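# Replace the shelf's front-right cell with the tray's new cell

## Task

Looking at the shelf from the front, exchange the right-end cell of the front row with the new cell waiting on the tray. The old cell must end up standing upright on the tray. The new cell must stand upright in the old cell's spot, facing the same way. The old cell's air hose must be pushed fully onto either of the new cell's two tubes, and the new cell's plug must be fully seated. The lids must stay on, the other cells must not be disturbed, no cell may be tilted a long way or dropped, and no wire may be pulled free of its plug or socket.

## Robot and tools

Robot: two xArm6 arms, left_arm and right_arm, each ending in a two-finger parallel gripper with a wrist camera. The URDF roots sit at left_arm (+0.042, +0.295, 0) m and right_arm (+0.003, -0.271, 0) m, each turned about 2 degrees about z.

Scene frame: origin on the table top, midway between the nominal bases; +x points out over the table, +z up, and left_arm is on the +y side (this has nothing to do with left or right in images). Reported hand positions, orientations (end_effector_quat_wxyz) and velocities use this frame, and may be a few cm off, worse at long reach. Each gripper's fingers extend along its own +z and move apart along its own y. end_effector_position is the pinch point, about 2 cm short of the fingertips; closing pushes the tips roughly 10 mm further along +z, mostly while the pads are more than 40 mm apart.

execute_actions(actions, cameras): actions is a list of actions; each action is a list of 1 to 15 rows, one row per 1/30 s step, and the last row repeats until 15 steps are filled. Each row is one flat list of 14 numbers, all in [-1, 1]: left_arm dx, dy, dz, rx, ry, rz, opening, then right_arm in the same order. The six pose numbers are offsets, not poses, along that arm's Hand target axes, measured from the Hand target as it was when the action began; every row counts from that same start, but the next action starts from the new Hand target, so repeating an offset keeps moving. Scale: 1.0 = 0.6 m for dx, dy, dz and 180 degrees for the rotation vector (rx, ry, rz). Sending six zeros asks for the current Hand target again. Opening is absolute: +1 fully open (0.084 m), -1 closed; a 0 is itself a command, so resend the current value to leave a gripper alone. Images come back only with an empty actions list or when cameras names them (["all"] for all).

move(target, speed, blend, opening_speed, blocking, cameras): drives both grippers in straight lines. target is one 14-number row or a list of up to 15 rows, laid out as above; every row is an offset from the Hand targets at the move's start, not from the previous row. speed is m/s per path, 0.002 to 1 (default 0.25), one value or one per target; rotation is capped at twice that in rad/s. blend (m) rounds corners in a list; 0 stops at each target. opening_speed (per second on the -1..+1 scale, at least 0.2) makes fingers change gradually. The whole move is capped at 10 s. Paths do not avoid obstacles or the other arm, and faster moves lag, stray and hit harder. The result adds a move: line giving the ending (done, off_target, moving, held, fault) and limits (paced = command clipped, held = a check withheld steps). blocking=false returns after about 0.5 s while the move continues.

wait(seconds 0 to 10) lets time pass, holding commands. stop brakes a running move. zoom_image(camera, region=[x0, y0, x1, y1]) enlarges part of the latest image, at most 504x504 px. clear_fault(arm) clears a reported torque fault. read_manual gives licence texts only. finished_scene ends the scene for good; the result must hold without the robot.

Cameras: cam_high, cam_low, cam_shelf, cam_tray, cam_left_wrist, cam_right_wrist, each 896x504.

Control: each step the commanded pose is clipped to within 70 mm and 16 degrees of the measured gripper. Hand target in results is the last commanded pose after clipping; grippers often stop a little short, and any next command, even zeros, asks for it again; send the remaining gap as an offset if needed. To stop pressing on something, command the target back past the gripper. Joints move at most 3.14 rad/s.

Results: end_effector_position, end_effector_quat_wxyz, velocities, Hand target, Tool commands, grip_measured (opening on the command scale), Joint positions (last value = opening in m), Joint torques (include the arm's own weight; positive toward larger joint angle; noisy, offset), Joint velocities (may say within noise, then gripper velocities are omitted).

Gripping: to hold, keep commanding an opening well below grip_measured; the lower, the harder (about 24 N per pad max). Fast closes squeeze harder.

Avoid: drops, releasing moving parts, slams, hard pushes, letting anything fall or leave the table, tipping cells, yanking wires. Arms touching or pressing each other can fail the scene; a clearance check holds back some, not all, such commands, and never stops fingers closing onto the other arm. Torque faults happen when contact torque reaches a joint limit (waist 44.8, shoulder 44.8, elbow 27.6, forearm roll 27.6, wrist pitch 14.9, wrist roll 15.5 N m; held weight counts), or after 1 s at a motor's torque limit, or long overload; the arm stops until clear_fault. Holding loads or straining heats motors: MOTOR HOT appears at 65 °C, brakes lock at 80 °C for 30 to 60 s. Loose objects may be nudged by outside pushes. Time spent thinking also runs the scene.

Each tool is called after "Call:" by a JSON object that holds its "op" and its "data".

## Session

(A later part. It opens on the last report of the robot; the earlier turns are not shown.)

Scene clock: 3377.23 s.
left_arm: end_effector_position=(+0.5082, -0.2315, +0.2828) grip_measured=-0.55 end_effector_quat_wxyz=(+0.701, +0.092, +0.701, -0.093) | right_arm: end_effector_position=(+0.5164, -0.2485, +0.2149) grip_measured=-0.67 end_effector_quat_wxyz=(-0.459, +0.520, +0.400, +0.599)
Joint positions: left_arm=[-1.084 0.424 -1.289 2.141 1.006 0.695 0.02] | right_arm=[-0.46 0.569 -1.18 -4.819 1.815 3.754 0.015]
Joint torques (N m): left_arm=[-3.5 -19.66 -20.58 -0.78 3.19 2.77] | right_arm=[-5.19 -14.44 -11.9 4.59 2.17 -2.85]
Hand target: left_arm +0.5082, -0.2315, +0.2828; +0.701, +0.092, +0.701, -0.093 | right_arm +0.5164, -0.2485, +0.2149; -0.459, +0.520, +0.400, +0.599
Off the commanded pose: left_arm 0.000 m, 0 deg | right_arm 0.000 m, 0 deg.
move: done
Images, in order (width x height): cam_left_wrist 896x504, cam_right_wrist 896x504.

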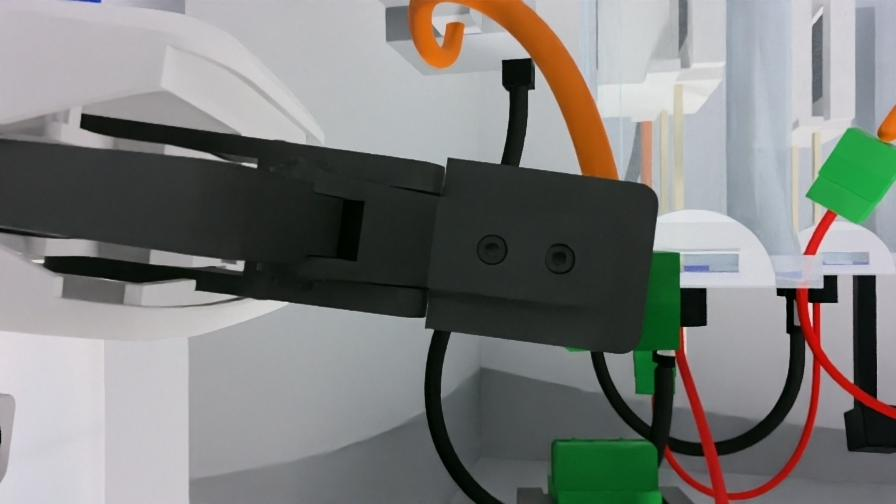

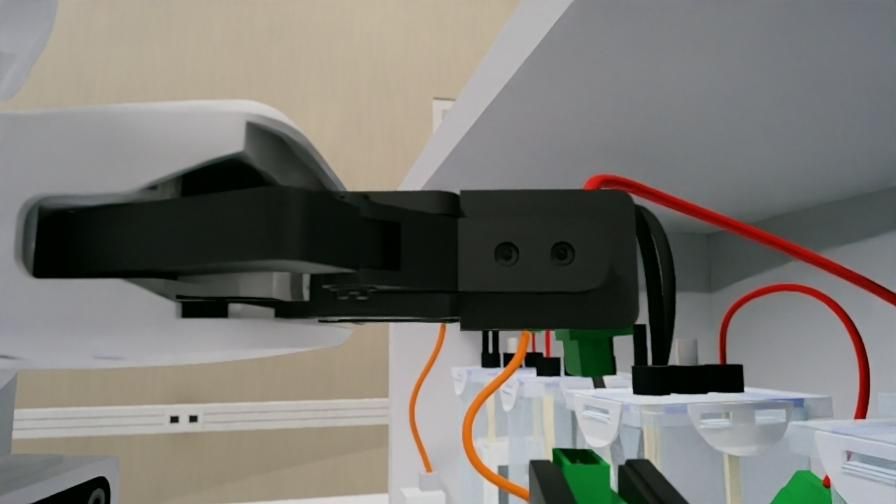

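Call:
{"op": "move", "data": {"target": [0.02,0.006,-0.0033,0,0,0,-1,0,0,0,0,0,0,-1], "speed": 0.05, "cameras": ["cam_left_wrist","cam_right_wrist"]}}

Call:
{"op": "zoom_image", "data": {"camera": "cam_right_wrist", "region": [520, 354, 670, 504]}}

Call:
{"op": "zoom_image", "data": {"camera": "cam_left_wrist", "region": [520, 304, 720, 504]}}

Scene clock: 3399.93 s.
left_arm: end_effector_position=(+0.5072, -0.2275, +0.2708) grip_measured=-0.55 end_effector_quat_wxyz=(+0.701, +0.092, +0.701, -0.093) | right_arm: end_effector_position=(+0.5164, -0.2485, +0.2149) grip_measured=-0.67 end_effector_quat_wxyz=(-0.459, +0.520, +0.400, +0.599)
Joint positions: left_arm=[-1.084 0.433 -1.269 2.156 1.022 0.666 0.02] | right_arm=[-0.46 0.569 -1.18 -4.819 1.815 3.754 0.015]
Joint torques (N m): left_arm=[-3.77 -19.59 -16.34 2.12 3.22 -2.75] | right_arm=[-4.94 -14.43 -11.61 4.39 2.04 -2.86]
Hand target: left_arm +0.5072, -0.2275, +0.2708; +0.701, +0.092, +0.701, -0.093 | right_arm +0.5164, -0.2485, +0.2149; -0.459, +0.520, +0.400, +0.599
Off the commanded pose: left_arm 0.000 m, 0 deg | right_arm 0.000 m, 0 deg.
move: done
Images, in order (width x height): cam_left_wrist 896x504, cam_right_wrist 896x504.

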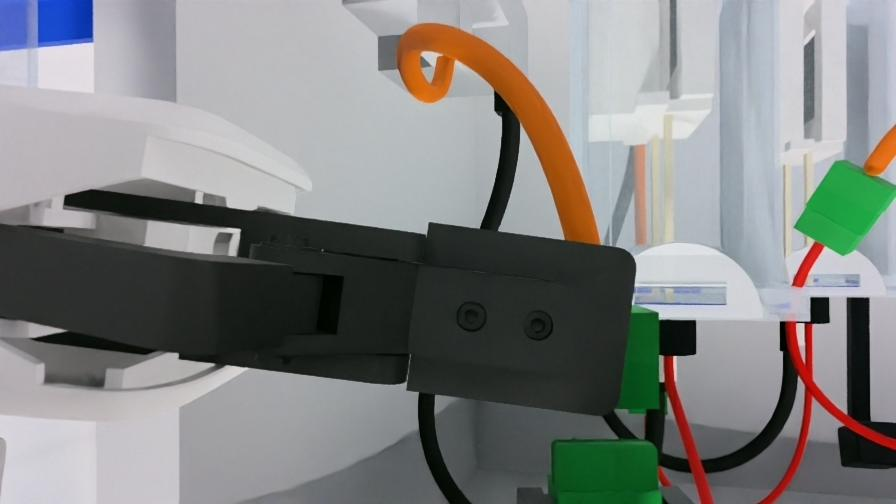

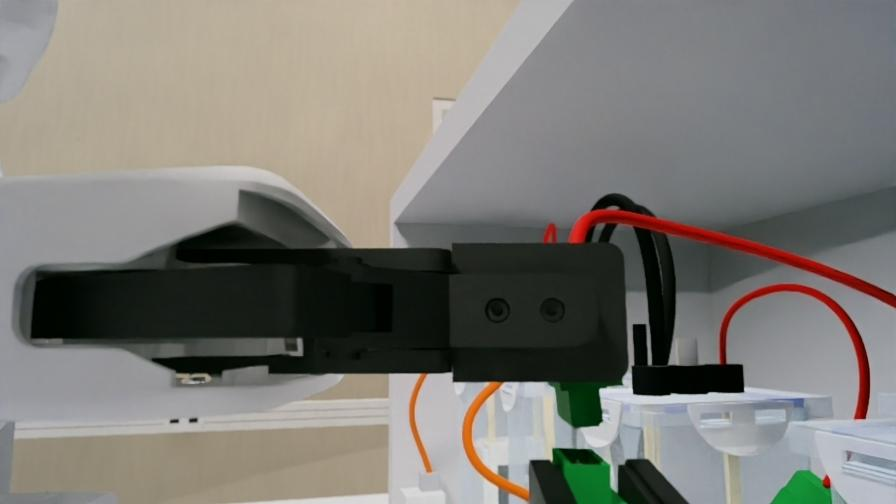

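Scaled by 3.360.

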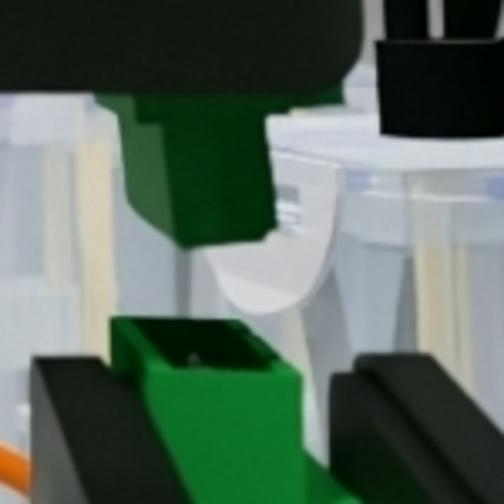

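Scaled by 2.520.

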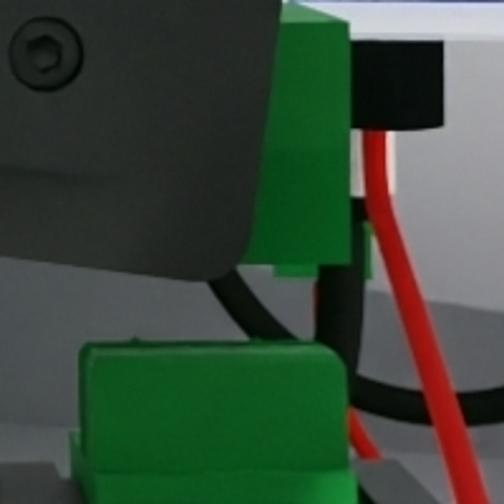

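Call:
{"op": "zoom_image", "data": {"camera": "cam_right_wrist", "region": [540, 374, 640, 474]}}

Scaled by 5.040.

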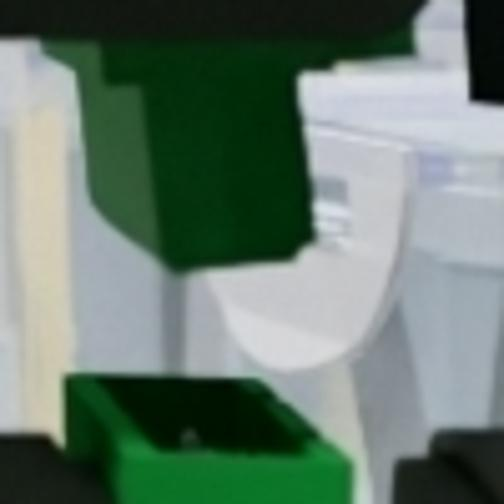

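Call:
{"op": "move", "data": {"target": [0.0067,0.0008,0.0015,0.025,0.0167,0,-1,0,0,0,0,0,0,-1], "speed": 0.05, "cameras": ["cam_left_wrist","cam_right_wrist"]}}

Call:
{"op": "zoom_image", "data": {"camera": "cam_right_wrist", "region": [540, 394, 640, 494]}}

Call:
{"op": "zoom_image", "data": {"camera": "cam_left_wrist", "region": [520, 354, 700, 504]}}

Scene clock: 3444.23 s.
left_arm: end_effector_position=(+0.5082, -0.2273, +0.2668) grip_measured=-0.55 end_effector_quat_wxyz=(+0.678, +0.122, +0.715, -0.118) | right_arm: end_effector_position=(+0.5164, -0.2485, +0.2149) grip_measured=-0.67 end_effector_quat_wxyz=(-0.459, +0.520, +0.400, +0.599)
Joint positions: left_arm=[-1.044 0.396 -1.246 2.225 0.9 0.637 0.02] | right_arm=[-0.46 0.569 -1.18 -4.819 1.815 3.754 0.015]
Joint torques (N m): left_arm=[4.35 -29.1 -16.48 1.92 0.27 -2.81] | right_arm=[-5.17 -14.51 -11.79 4.5 2.05 -2.83]
Hand target: left_arm +0.5082, -0.2273, +0.2668; +0.678, +0.122, +0.715, -0.118 | right_arm +0.5164, -0.2485, +0.2149; -0.459, +0.520, +0.400, +0.599
Off the commanded pose: left_arm 0.000 m, 0 deg | right_arm 0.000 m, 0 deg.
move: done
Images, in order (width x height): cam_left_wrist 896x504, cam_right_wrist 896x504.

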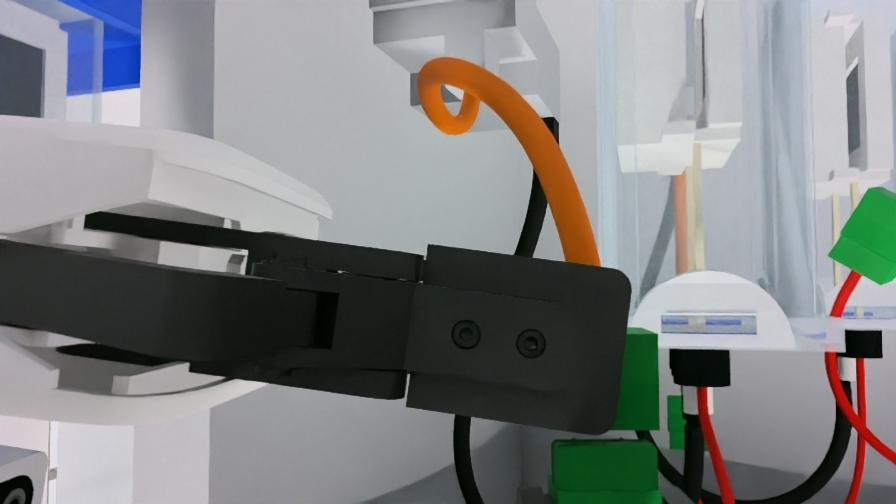

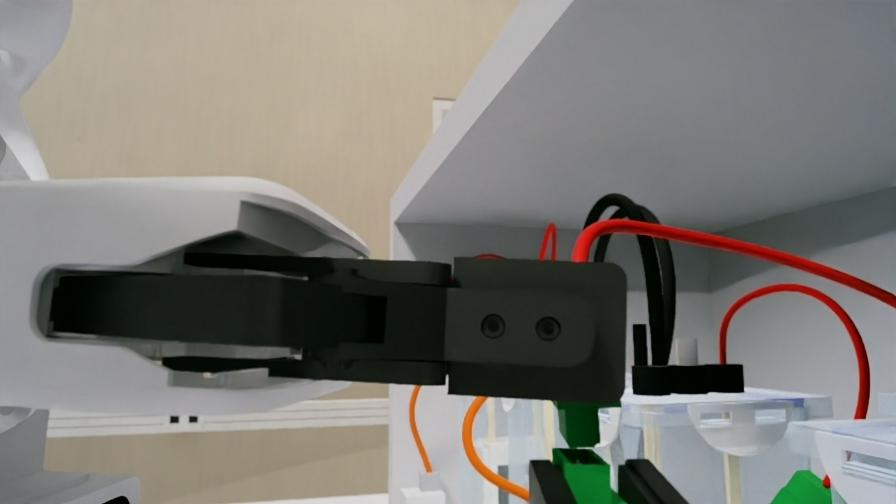

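Scaled by 5.040.

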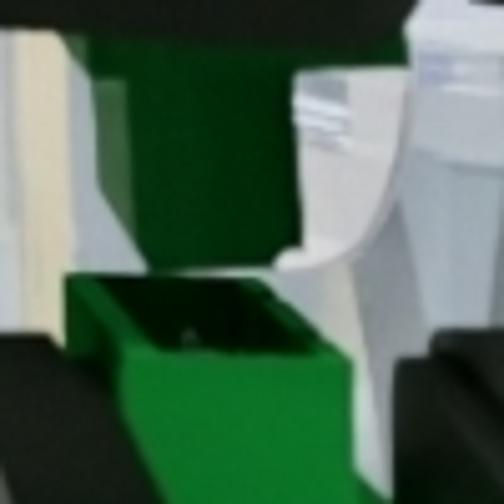

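Scaled by 2.800.

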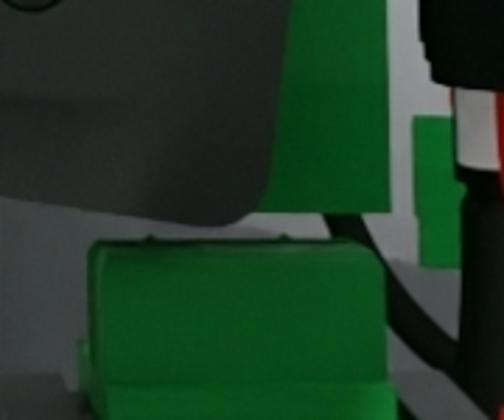

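Call:
{"op": "move", "data": {"target": [0.0083,-0.0003,0.0004,0,0,0,-1,0,0,0,0,0,0,-1], "speed": 0.015, "cameras": ["cam_left_wrist","cam_right_wrist"]}}

Call:
{"op": "zoom_image", "data": {"camera": "cam_right_wrist", "region": [540, 394, 650, 504]}}

Call:
{"op": "zoom_image", "data": {"camera": "cam_left_wrist", "region": [520, 354, 700, 504]}}

Scene clock: 3459.50 s.
left_arm: end_effector_position=(+0.5082, -0.2275, +0.2620) grip_measured=-0.55 end_effector_quat_wxyz=(+0.678, +0.122, +0.715, -0.118) | right_arm: end_effector_position=(+0.5164, -0.2485, +0.2149) grip_measured=-0.67 end_effector_quat_wxyz=(-0.459, +0.520, +0.400, +0.599)
Joint positions: left_arm=[-1.045 0.405 -1.245 2.23 0.907 0.628 0.02] | right_arm=[-0.46 0.57 -1.18 -4.819 1.815 3.754 0.015]
Joint torques (N m): left_arm=[-4.87 -14.3 -12.79 1.58 1.12 -2.86] | right_arm=[-5.11 -18.1 -12.04 4.28 1.92 -2.64]
Hand target: left_arm +0.5081, -0.2275, +0.2618; +0.678, +0.122, +0.715, -0.118 | right_arm +0.5164, -0.2485, +0.2149; -0.459, +0.520, +0.400, +0.599
Off the commanded pose: left_arm 0.000 m, 0 deg | right_arm 0.000 m, 0 deg.
move: done
Images, in order (width x height): cam_left_wrist 896x504, cam_right_wrist 896x504.

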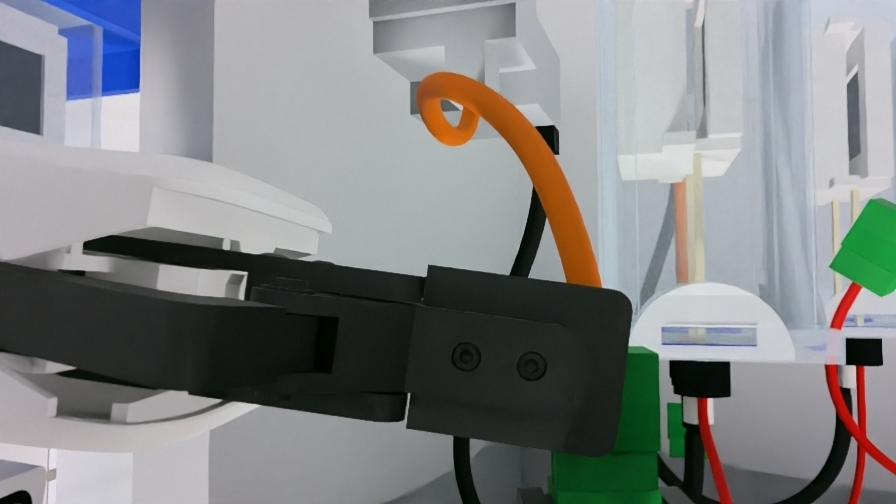

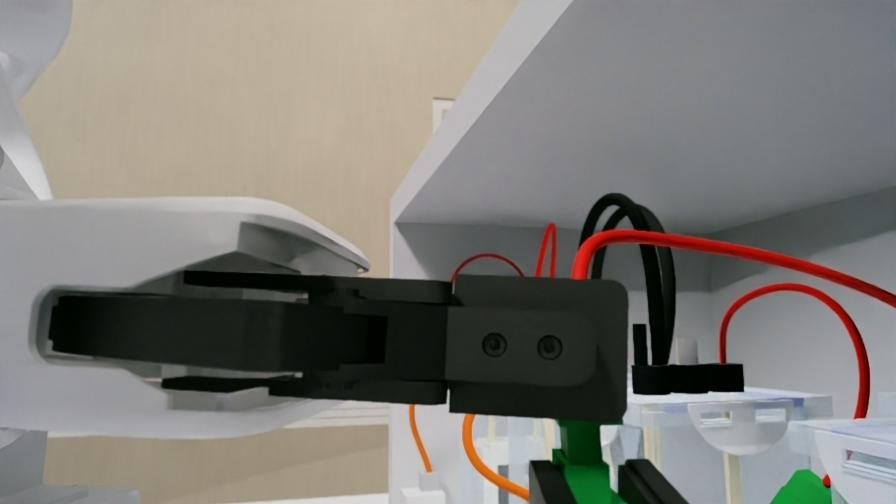

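Scaled by 4.582.

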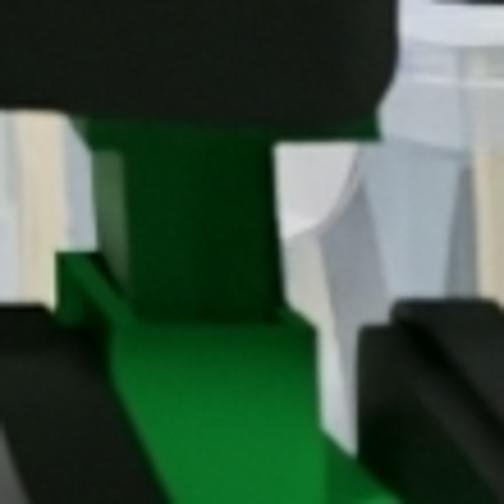

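Scaled by 2.800.

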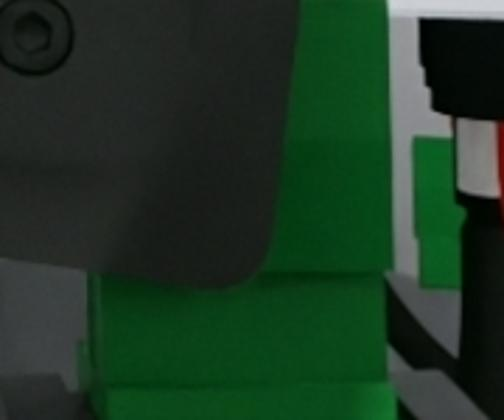

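Call:
{"op": "move", "data": {"target": [0.005,0,0.0003,0,0,0,-1,0,0,0,0,0,0,-1], "speed": 0.015, "cameras": ["cam_left_wrist","cam_right_wrist"]}}

Call:
{"op": "zoom_image", "data": {"camera": "cam_right_wrist", "region": [540, 394, 650, 504]}}

Call:
{"op": "zoom_image", "data": {"camera": "cam_left_wrist", "region": [520, 354, 700, 504]}}

Scene clock: 3467.27 s.
left_arm: end_effector_position=(+0.5082, -0.2275, +0.2589) grip_measured=-0.55 end_effector_quat_wxyz=(+0.678, +0.122, +0.715, -0.118) end_effector_velocity=(-0.001, +0.000, -0.005) end_effector_angular_velocity=(+0.005, +0.005, +0.000) | right_arm: end_effector_position=(+0.5165, -0.2485, +0.2149) grip_measured=-0.67 end_effector_quat_wxyz=(-0.459, +0.520, +0.400, +0.599)
Joint positions: left_arm=[-1.045 0.411 -1.245 2.233 0.911 0.622 0.02] | right_arm=[-0.46 0.569 -1.18 -4.819 1.814 3.754 0.015]
Joint velocities: left_arm=[-0.001 0.006 0.002 0 0 -0.002 0] | right_arm=[within noise]
Joint torques (N m): left_arm=[-8.07 -7.25 -3.87 0.8 -3.28 -2.94] | right_arm=[-2.31 -29.49 -11.88 4.37 5.15 -1.3]
Hand target: left_arm +0.5081, -0.2275, +0.2588; +0.678, +0.122, +0.715, -0.118 | right_arm +0.5164, -0.2485, +0.2149; -0.459, +0.520, +0.400, +0.599
Off the commanded pose: left_arm 0.000 m, 0 deg | right_arm 0.000 m, 0 deg.
move: done
Images, in order (width x height): cam_left_wrist 896x504, cam_right_wrist 896x504.

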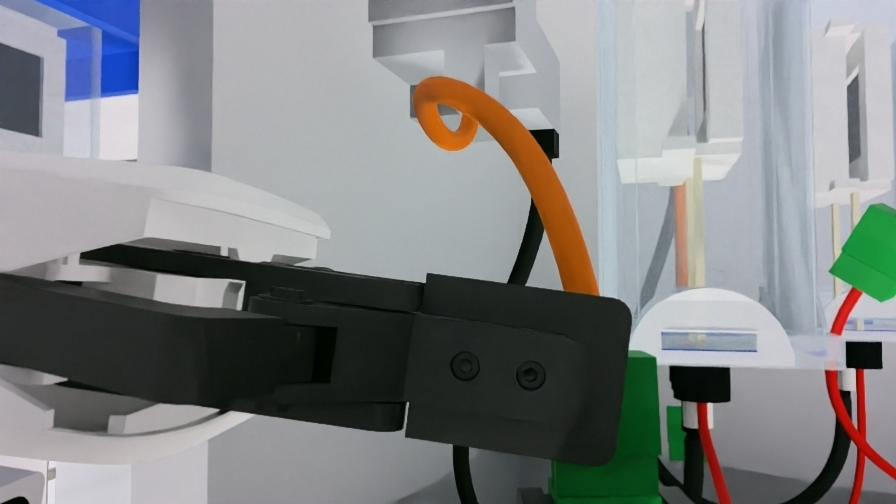

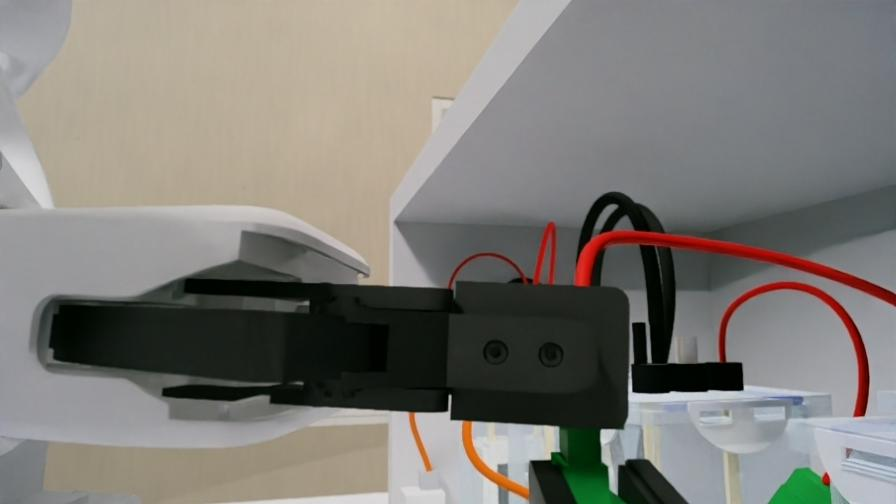

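Scaled by 4.582.

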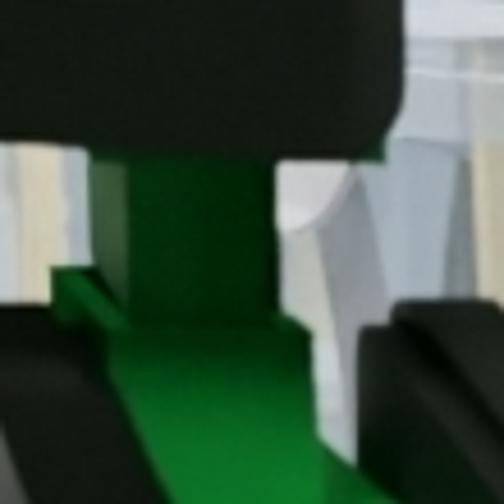

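Scaled by 2.800.

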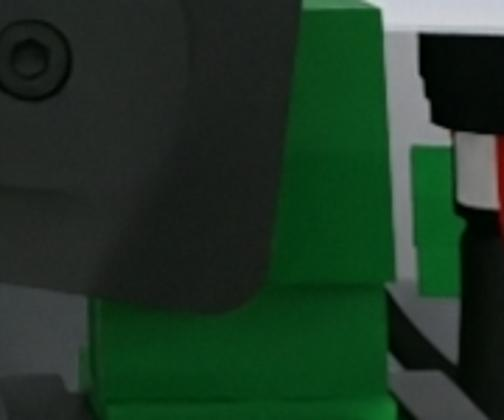

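Call:
{"op": "execute_actions", "data": {"actions": [], "cameras": ["cam_left_wrist","cam_right_wrist"]}}

Call:
{"op": "zoom_image", "data": {"camera": "cam_left_wrist", "region": [280, 100, 600, 280]}}

Call:
{"op": "zoom_image", "data": {"camera": "cam_right_wrist", "region": [280, 100, 600, 280]}}

Scene clock: 3490.97 s.
left_arm: end_effector_position=(+0.5081, -0.2275, +0.2588) grip_measured=-0.55 end_effector_quat_wxyz=(+0.678, +0.122, +0.715, -0.118) | right_arm: end_effector_position=(+0.5164, -0.2485, +0.2149) grip_measured=-0.67 end_effector_quat_wxyz=(-0.459, +0.520, +0.400, +0.599)
Joint positions: left_arm=[-1.045 0.411 -1.244 2.233 0.911 0.622 0.02] | right_arm=[-0.46 0.569 -1.18 -4.819 1.815 3.754 0.015]
Joint velocities: within noise
Joint torques (N m): left_arm=[-8.48 -15.11 -4.13 0.7 -5.91 -2.94] | right_arm=[-0.75 -29.87 -11.86 4.39 5.48 -0.4]
Hand target: left_arm +0.5081, -0.2275, +0.2588; +0.678, +0.122, +0.715, -0.118 | right_arm +0.5164, -0.2485, +0.2149; -0.459, +0.520, +0.400, +0.599
Tool commands: left_gripper/opening=-1.0 right_gripper/opening=-1.0
Off the commanded pose: left_arm 0.000 m, 0 deg | right_arm 0.000 m, 0 deg.
Images, in order (width x height): cam_left_wrist 896x504, cam_right_wrist 896x504.

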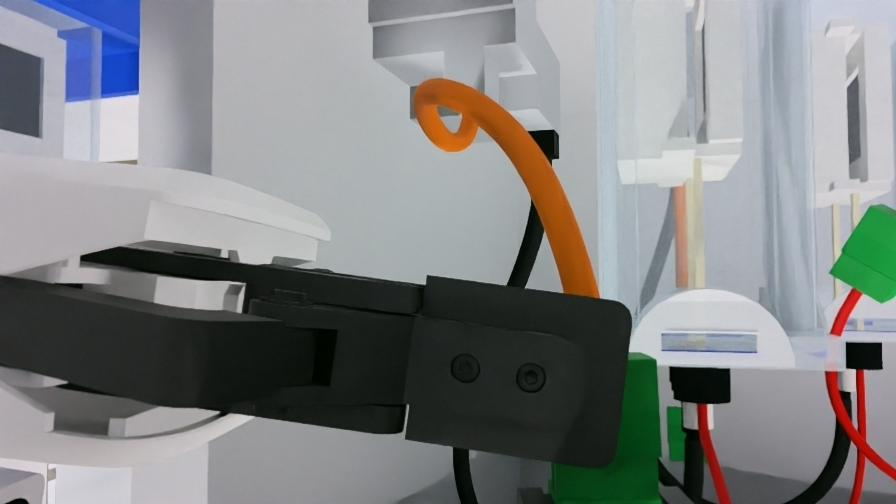

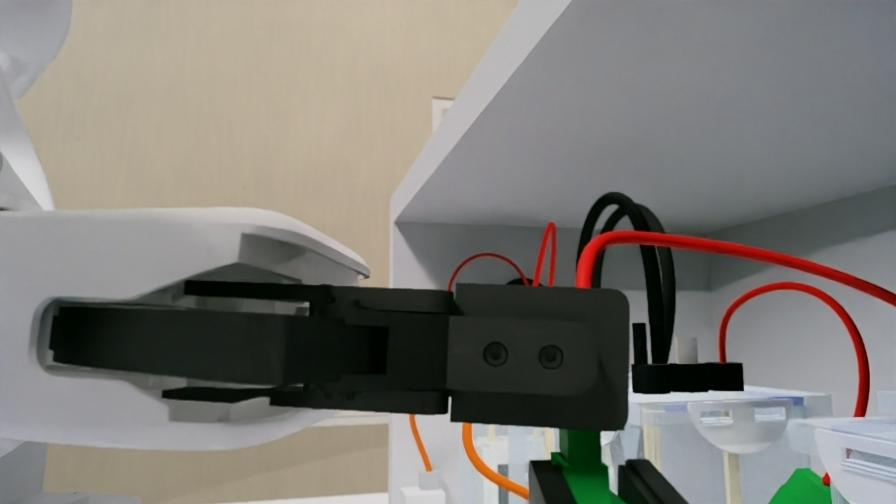

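Scaled by 1.575.

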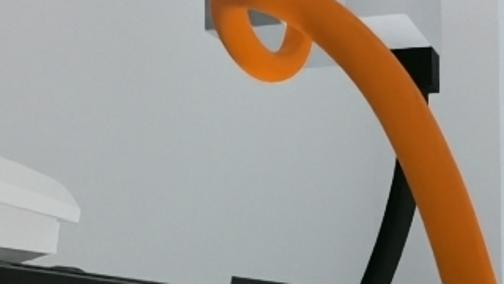

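Scaled by 1.575.

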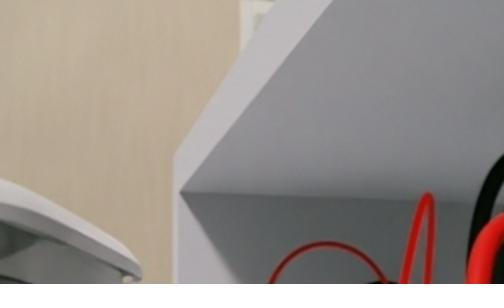

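Call:
{"op": "zoom_image", "data": {"camera": "cam_left_wrist", "region": [520, 320, 760, 504]}}

Call:
{"op": "zoom_image", "data": {"camera": "cam_right_wrist", "region": [500, 380, 720, 504]}}

Call:
{"op": "execute_actions", "data": {"actions": [], "cameras": ["cam_high","cam_low","cam_shelf","cam_tray"]}}

Scaled by 2.100.

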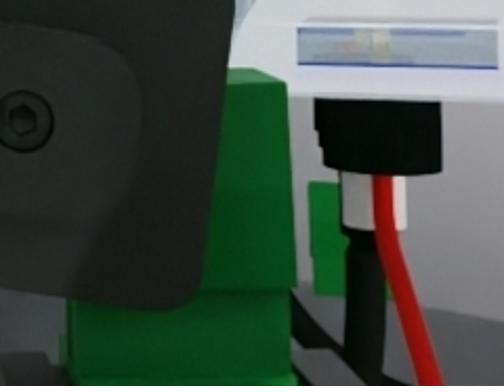

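Scaled by 2.291.

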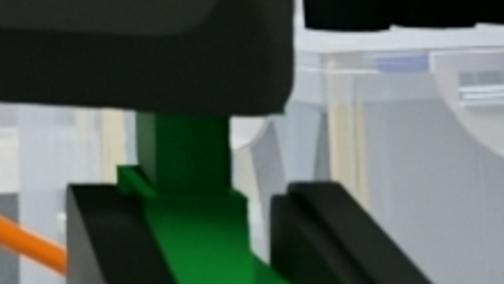

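Scene clock: 3495.10 s.
left_arm: end_effector_position=(+0.5081, -0.2275, +0.2588) grip_measured=-0.55 end_effector_quat_wxyz=(+0.678, +0.122, +0.715, -0.118) | right_arm: end_effector_position=(+0.5164, -0.2485, +0.2149) grip_measured=-0.67 end_effector_quat_wxyz=(-0.459, +0.520, +0.400, +0.599)
Joint positions: left_arm=[-1.045 0.411 -1.244 2.233 0.911 0.622 0.02] | right_arm=[-0.46 0.569 -1.18 -4.819 1.815 3.754 0.015]
Joint velocities: within noise
Joint torques (N m): left_arm=[-8.55 -15.19 -5.13 0.61 -5.35 -3.04] | right_arm=[1.45 -30.02 -11.72 4.37 5.27 0.71]
Hand target: left_arm +0.5081, -0.2275, +0.2588; +0.678, +0.122, +0.715, -0.118 | right_arm +0.5164, -0.2485, +0.2149; -0.459, +0.520, +0.400, +0.599
Tool commands: left_gripper/opening=-1.0 right_gripper/opening=-1.0
Off the commanded pose: left_arm 0.000 m, 0 deg | right_arm 0.000 m, 0 deg.
Images, in order (width x height): cam_high 896x504, cam_low 896x504, cam_shelf 896x504, cam_tray 896x504.

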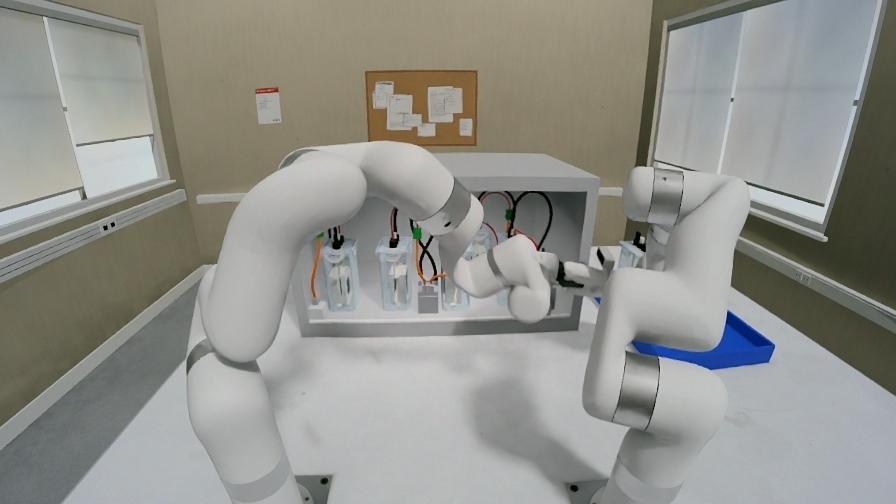

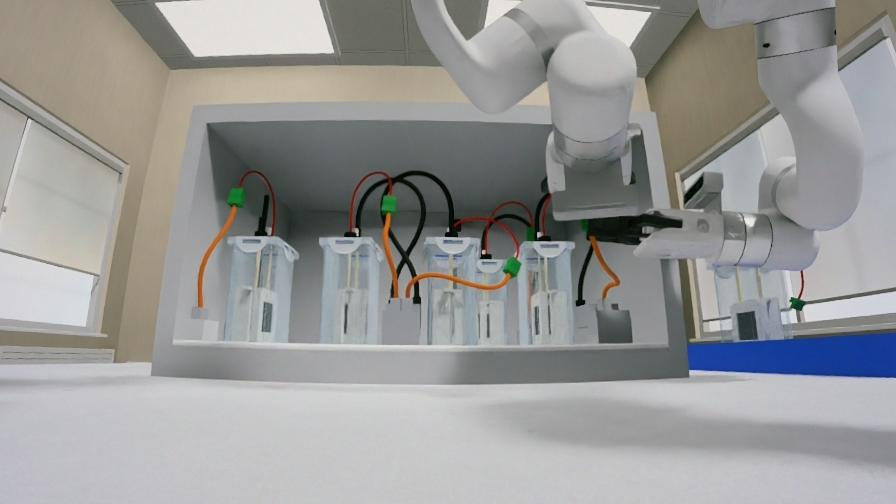

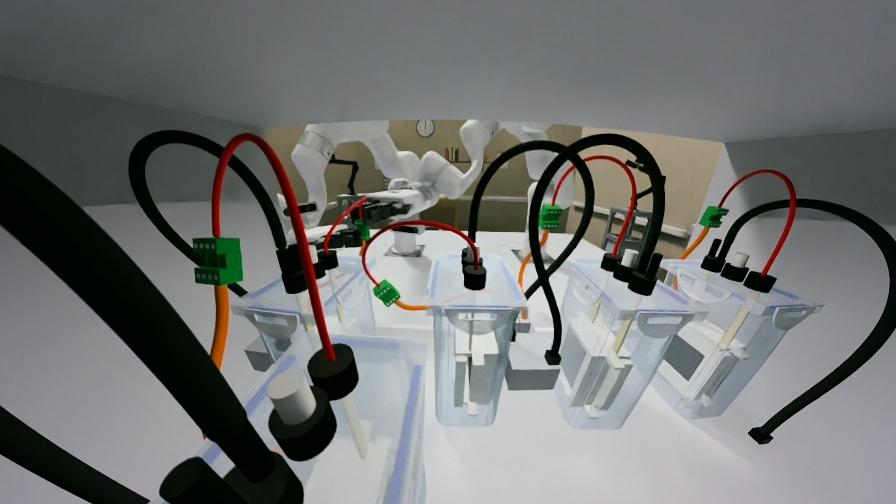

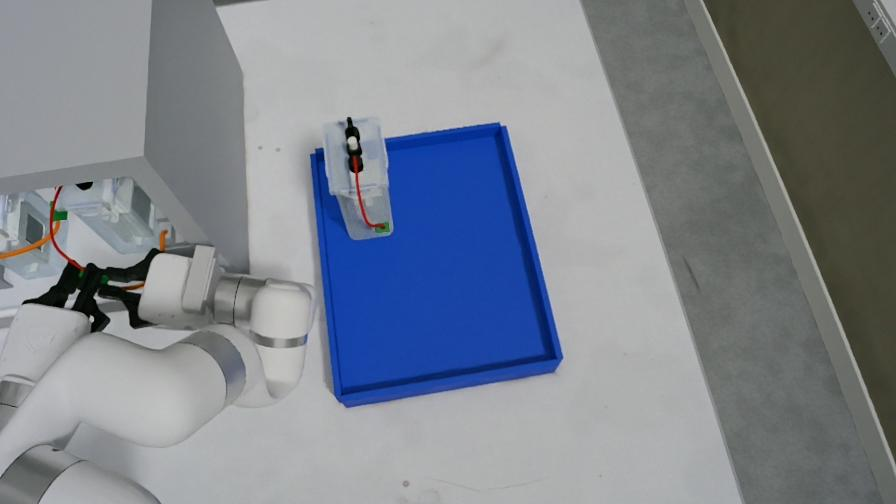

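Call:
{"op": "zoom_image", "data": {"camera": "cam_left_wrist", "region": [520, 424, 680, 504]}}

Call:
{"op": "zoom_image", "data": {"camera": "cam_left_wrist", "region": [540, 340, 700, 430]}}

Call:
{"op": "zoom_image", "data": {"camera": "cam_right_wrist", "region": [520, 424, 680, 504]}}

Call:
{"op": "zoom_image", "data": {"camera": "cam_tray", "region": [20, 230, 190, 330]}}

This scene's latest camera images include none from cam_left_wrist. They are from: cam_high, cam_low, cam_shelf, cam_tray. cam_left_wrist's image comes with the result of a call that names it in "cameras".

This scene's latest camera images include none from cam_left_wrist. They are from: cam_high, cam_low, cam_shelf, cam_tray. cam_left_wrist's image comes with the result of a call that names it in "cameras".

This scene's latest camera images include none from cam_right_wrist. They are from: cam_high, cam_low, cam_shelf, cam_tray. cam_right_wrist's image comes with the result of a call that names it in "cameras".

Scaled by 2.965.

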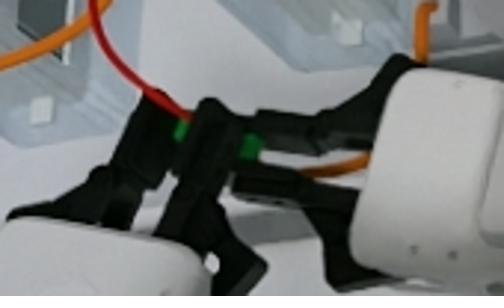

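Call:
{"op": "wait", "data": {"seconds": 0.1, "cameras": ["cam_left_wrist","cam_right_wrist"]}}

Call:
{"op": "zoom_image", "data": {"camera": "cam_left_wrist", "region": [520, 424, 680, 504]}}

Call:
{"op": "zoom_image", "data": {"camera": "cam_left_wrist", "region": [540, 340, 700, 430]}}

Call:
{"op": "zoom_image", "data": {"camera": "cam_right_wrist", "region": [520, 414, 680, 504]}}

Scene clock: 3506.17 s.
left_arm: end_effector_position=(+0.5081, -0.2275, +0.2588) grip_measured=-0.55 end_effector_quat_wxyz=(+0.678, +0.122, +0.715, -0.118) | right_arm: end_effector_position=(+0.5164, -0.2485, +0.2149) grip_measured=-0.67 end_effector_quat_wxyz=(-0.459, +0.520, +0.400, +0.599)
Joint positions: left_arm=[-1.045 0.411 -1.244 2.233 0.911 0.622 0.02] | right_arm=[-0.46 0.569 -1.18 -4.819 1.815 3.754 0.015]
Joint torques (N m): left_arm=[-8.67 -15.21 -5.39 0.67 -4.74 -2.88] | right_arm=[3.49 -30.2 -11.67 4.41 5.01 1.57]
Hand target: left_arm +0.5081, -0.2275, +0.2588; +0.678, +0.122, +0.715, -0.118 | right_arm +0.5164, -0.2485, +0.2149; -0.459, +0.520, +0.400, +0.599
Tool commands: left_gripper/opening=-1.0 right_gripper/opening=-1.0
Off the commanded pose: left_arm 0.000 m, 0 deg | right_arm 0.000 m, 0 deg.
wait: 0.10 s; at rest from the start
Images, in order (width x height): cam_left_wrist 896x504, cam_right_wrist 896x504.

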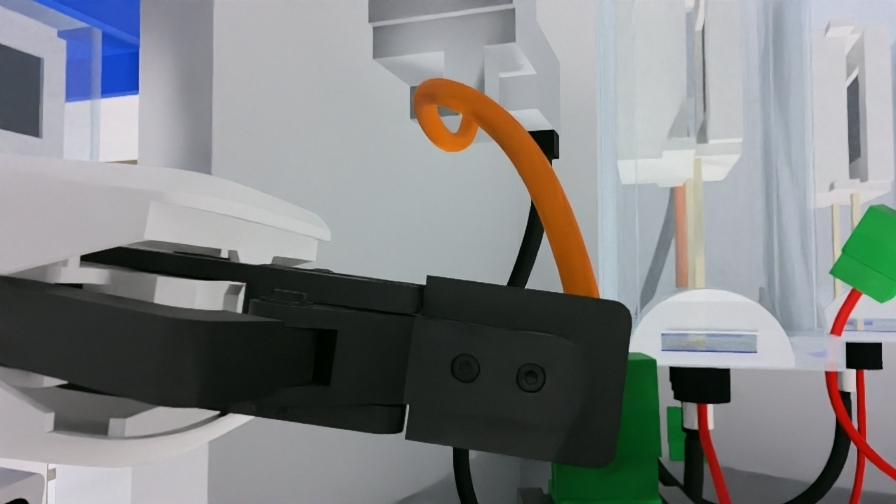

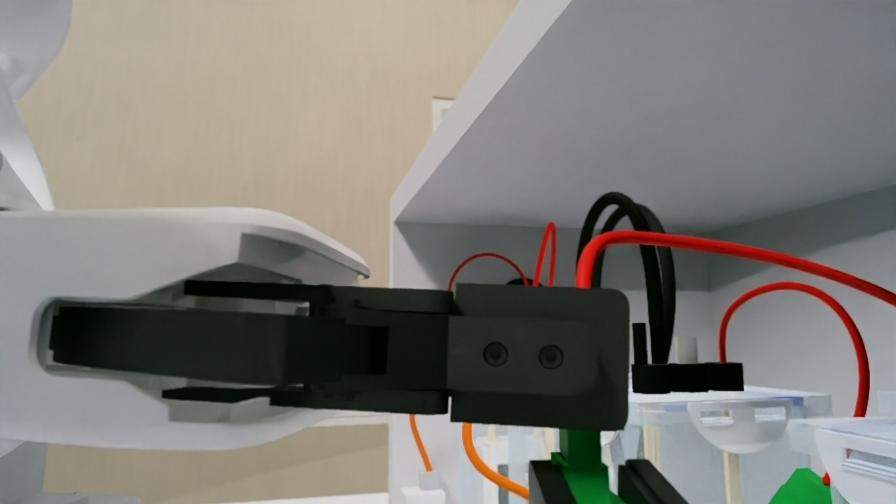

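Scaled by 3.150.

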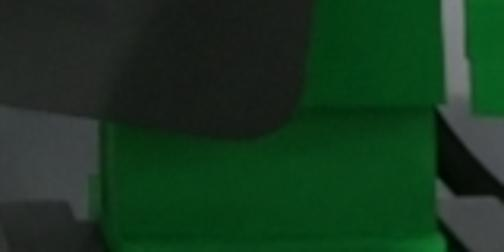

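Scaled by 3.150.

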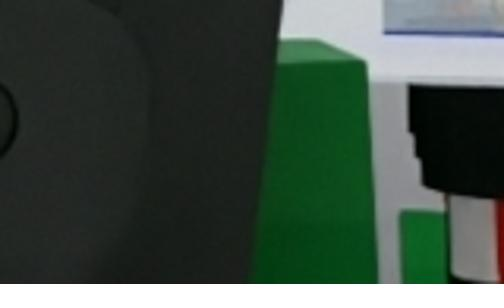

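Scaled by 3.150.

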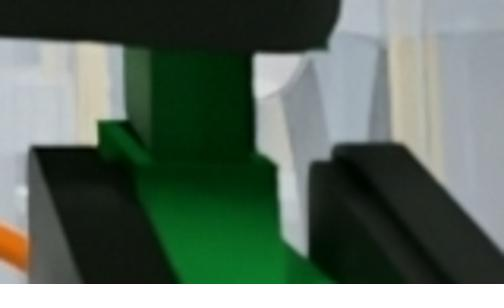

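Call:
{"op": "move", "data": {"target": [0,0,0,0,0,0,-1,-0.00207,0,0.00088,0,0.0222,0,-1], "speed": 0.03, "cameras": ["cam_left_wrist","cam_right_wrist"]}}

Call:
{"op": "zoom_image", "data": {"camera": "cam_left_wrist", "region": [520, 324, 700, 504]}}

Call:
{"op": "zoom_image", "data": {"camera": "cam_right_wrist", "region": [520, 414, 680, 504]}}

Scene clock: 3556.77 s.
left_arm: end_effector_position=(+0.5081, -0.2275, +0.2588) grip_measured=-0.55 end_effector_quat_wxyz=(+0.678, +0.122, +0.715, -0.118) | right_arm: end_effector_position=(+0.5166, -0.2478, +0.2138) grip_measured=-0.67 end_effector_quat_wxyz=(+0.473, -0.499, -0.384, -0.616)
Joint positions: left_arm=[-1.045 0.411 -1.244 2.233 0.911 0.622 0.02] | right_arm=[-0.461 0.616 -1.193 -4.788 1.87 3.731 0.015]
Joint torques (N m): left_arm=[-4.95 -9.53 -6.48 0.38 -3.96 -2.8] | right_arm=[-2.98 -20.32 -15.04 8.09 4.65 -2.63]
Hand target: left_arm +0.5081, -0.2275, +0.2588; +0.678, +0.122, +0.715, -0.118 | right_arm +0.5166, -0.2478, +0.2138; -0.473, +0.499, +0.384, +0.616
Off the commanded pose: left_arm 0.000 m, 0 deg | right_arm 0.000 m, 0 deg.
move: done
Images, in order (width x height): cam_left_wrist 896x504, cam_right_wrist 896x504.

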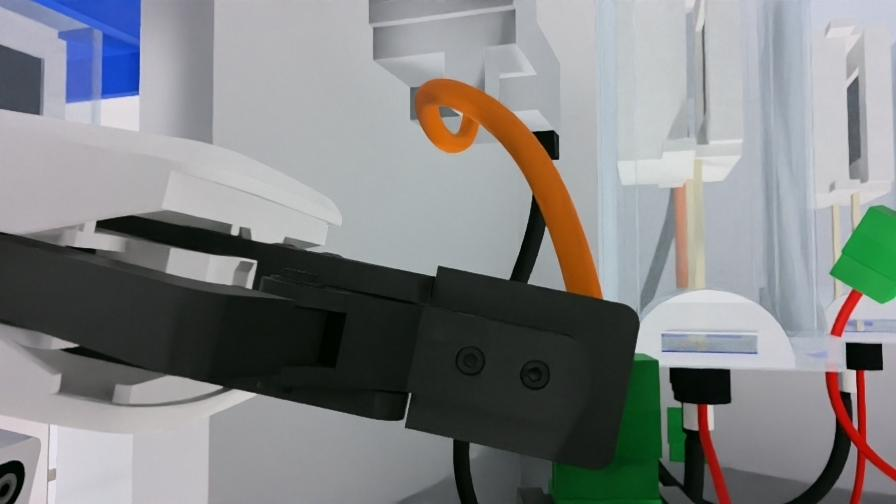

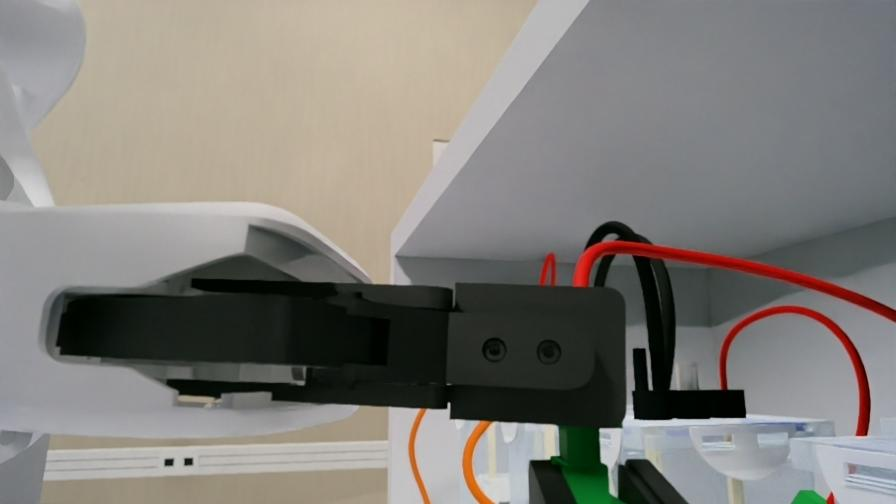

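Scaled by 2.800.

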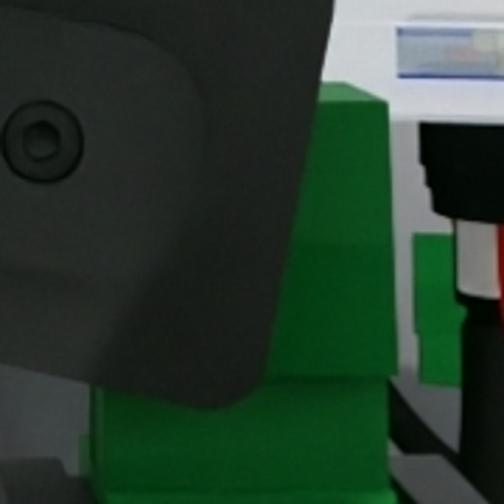

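Scaled by 3.150.

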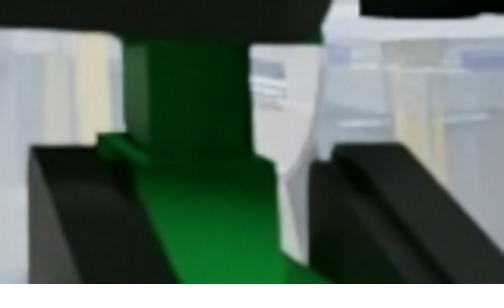

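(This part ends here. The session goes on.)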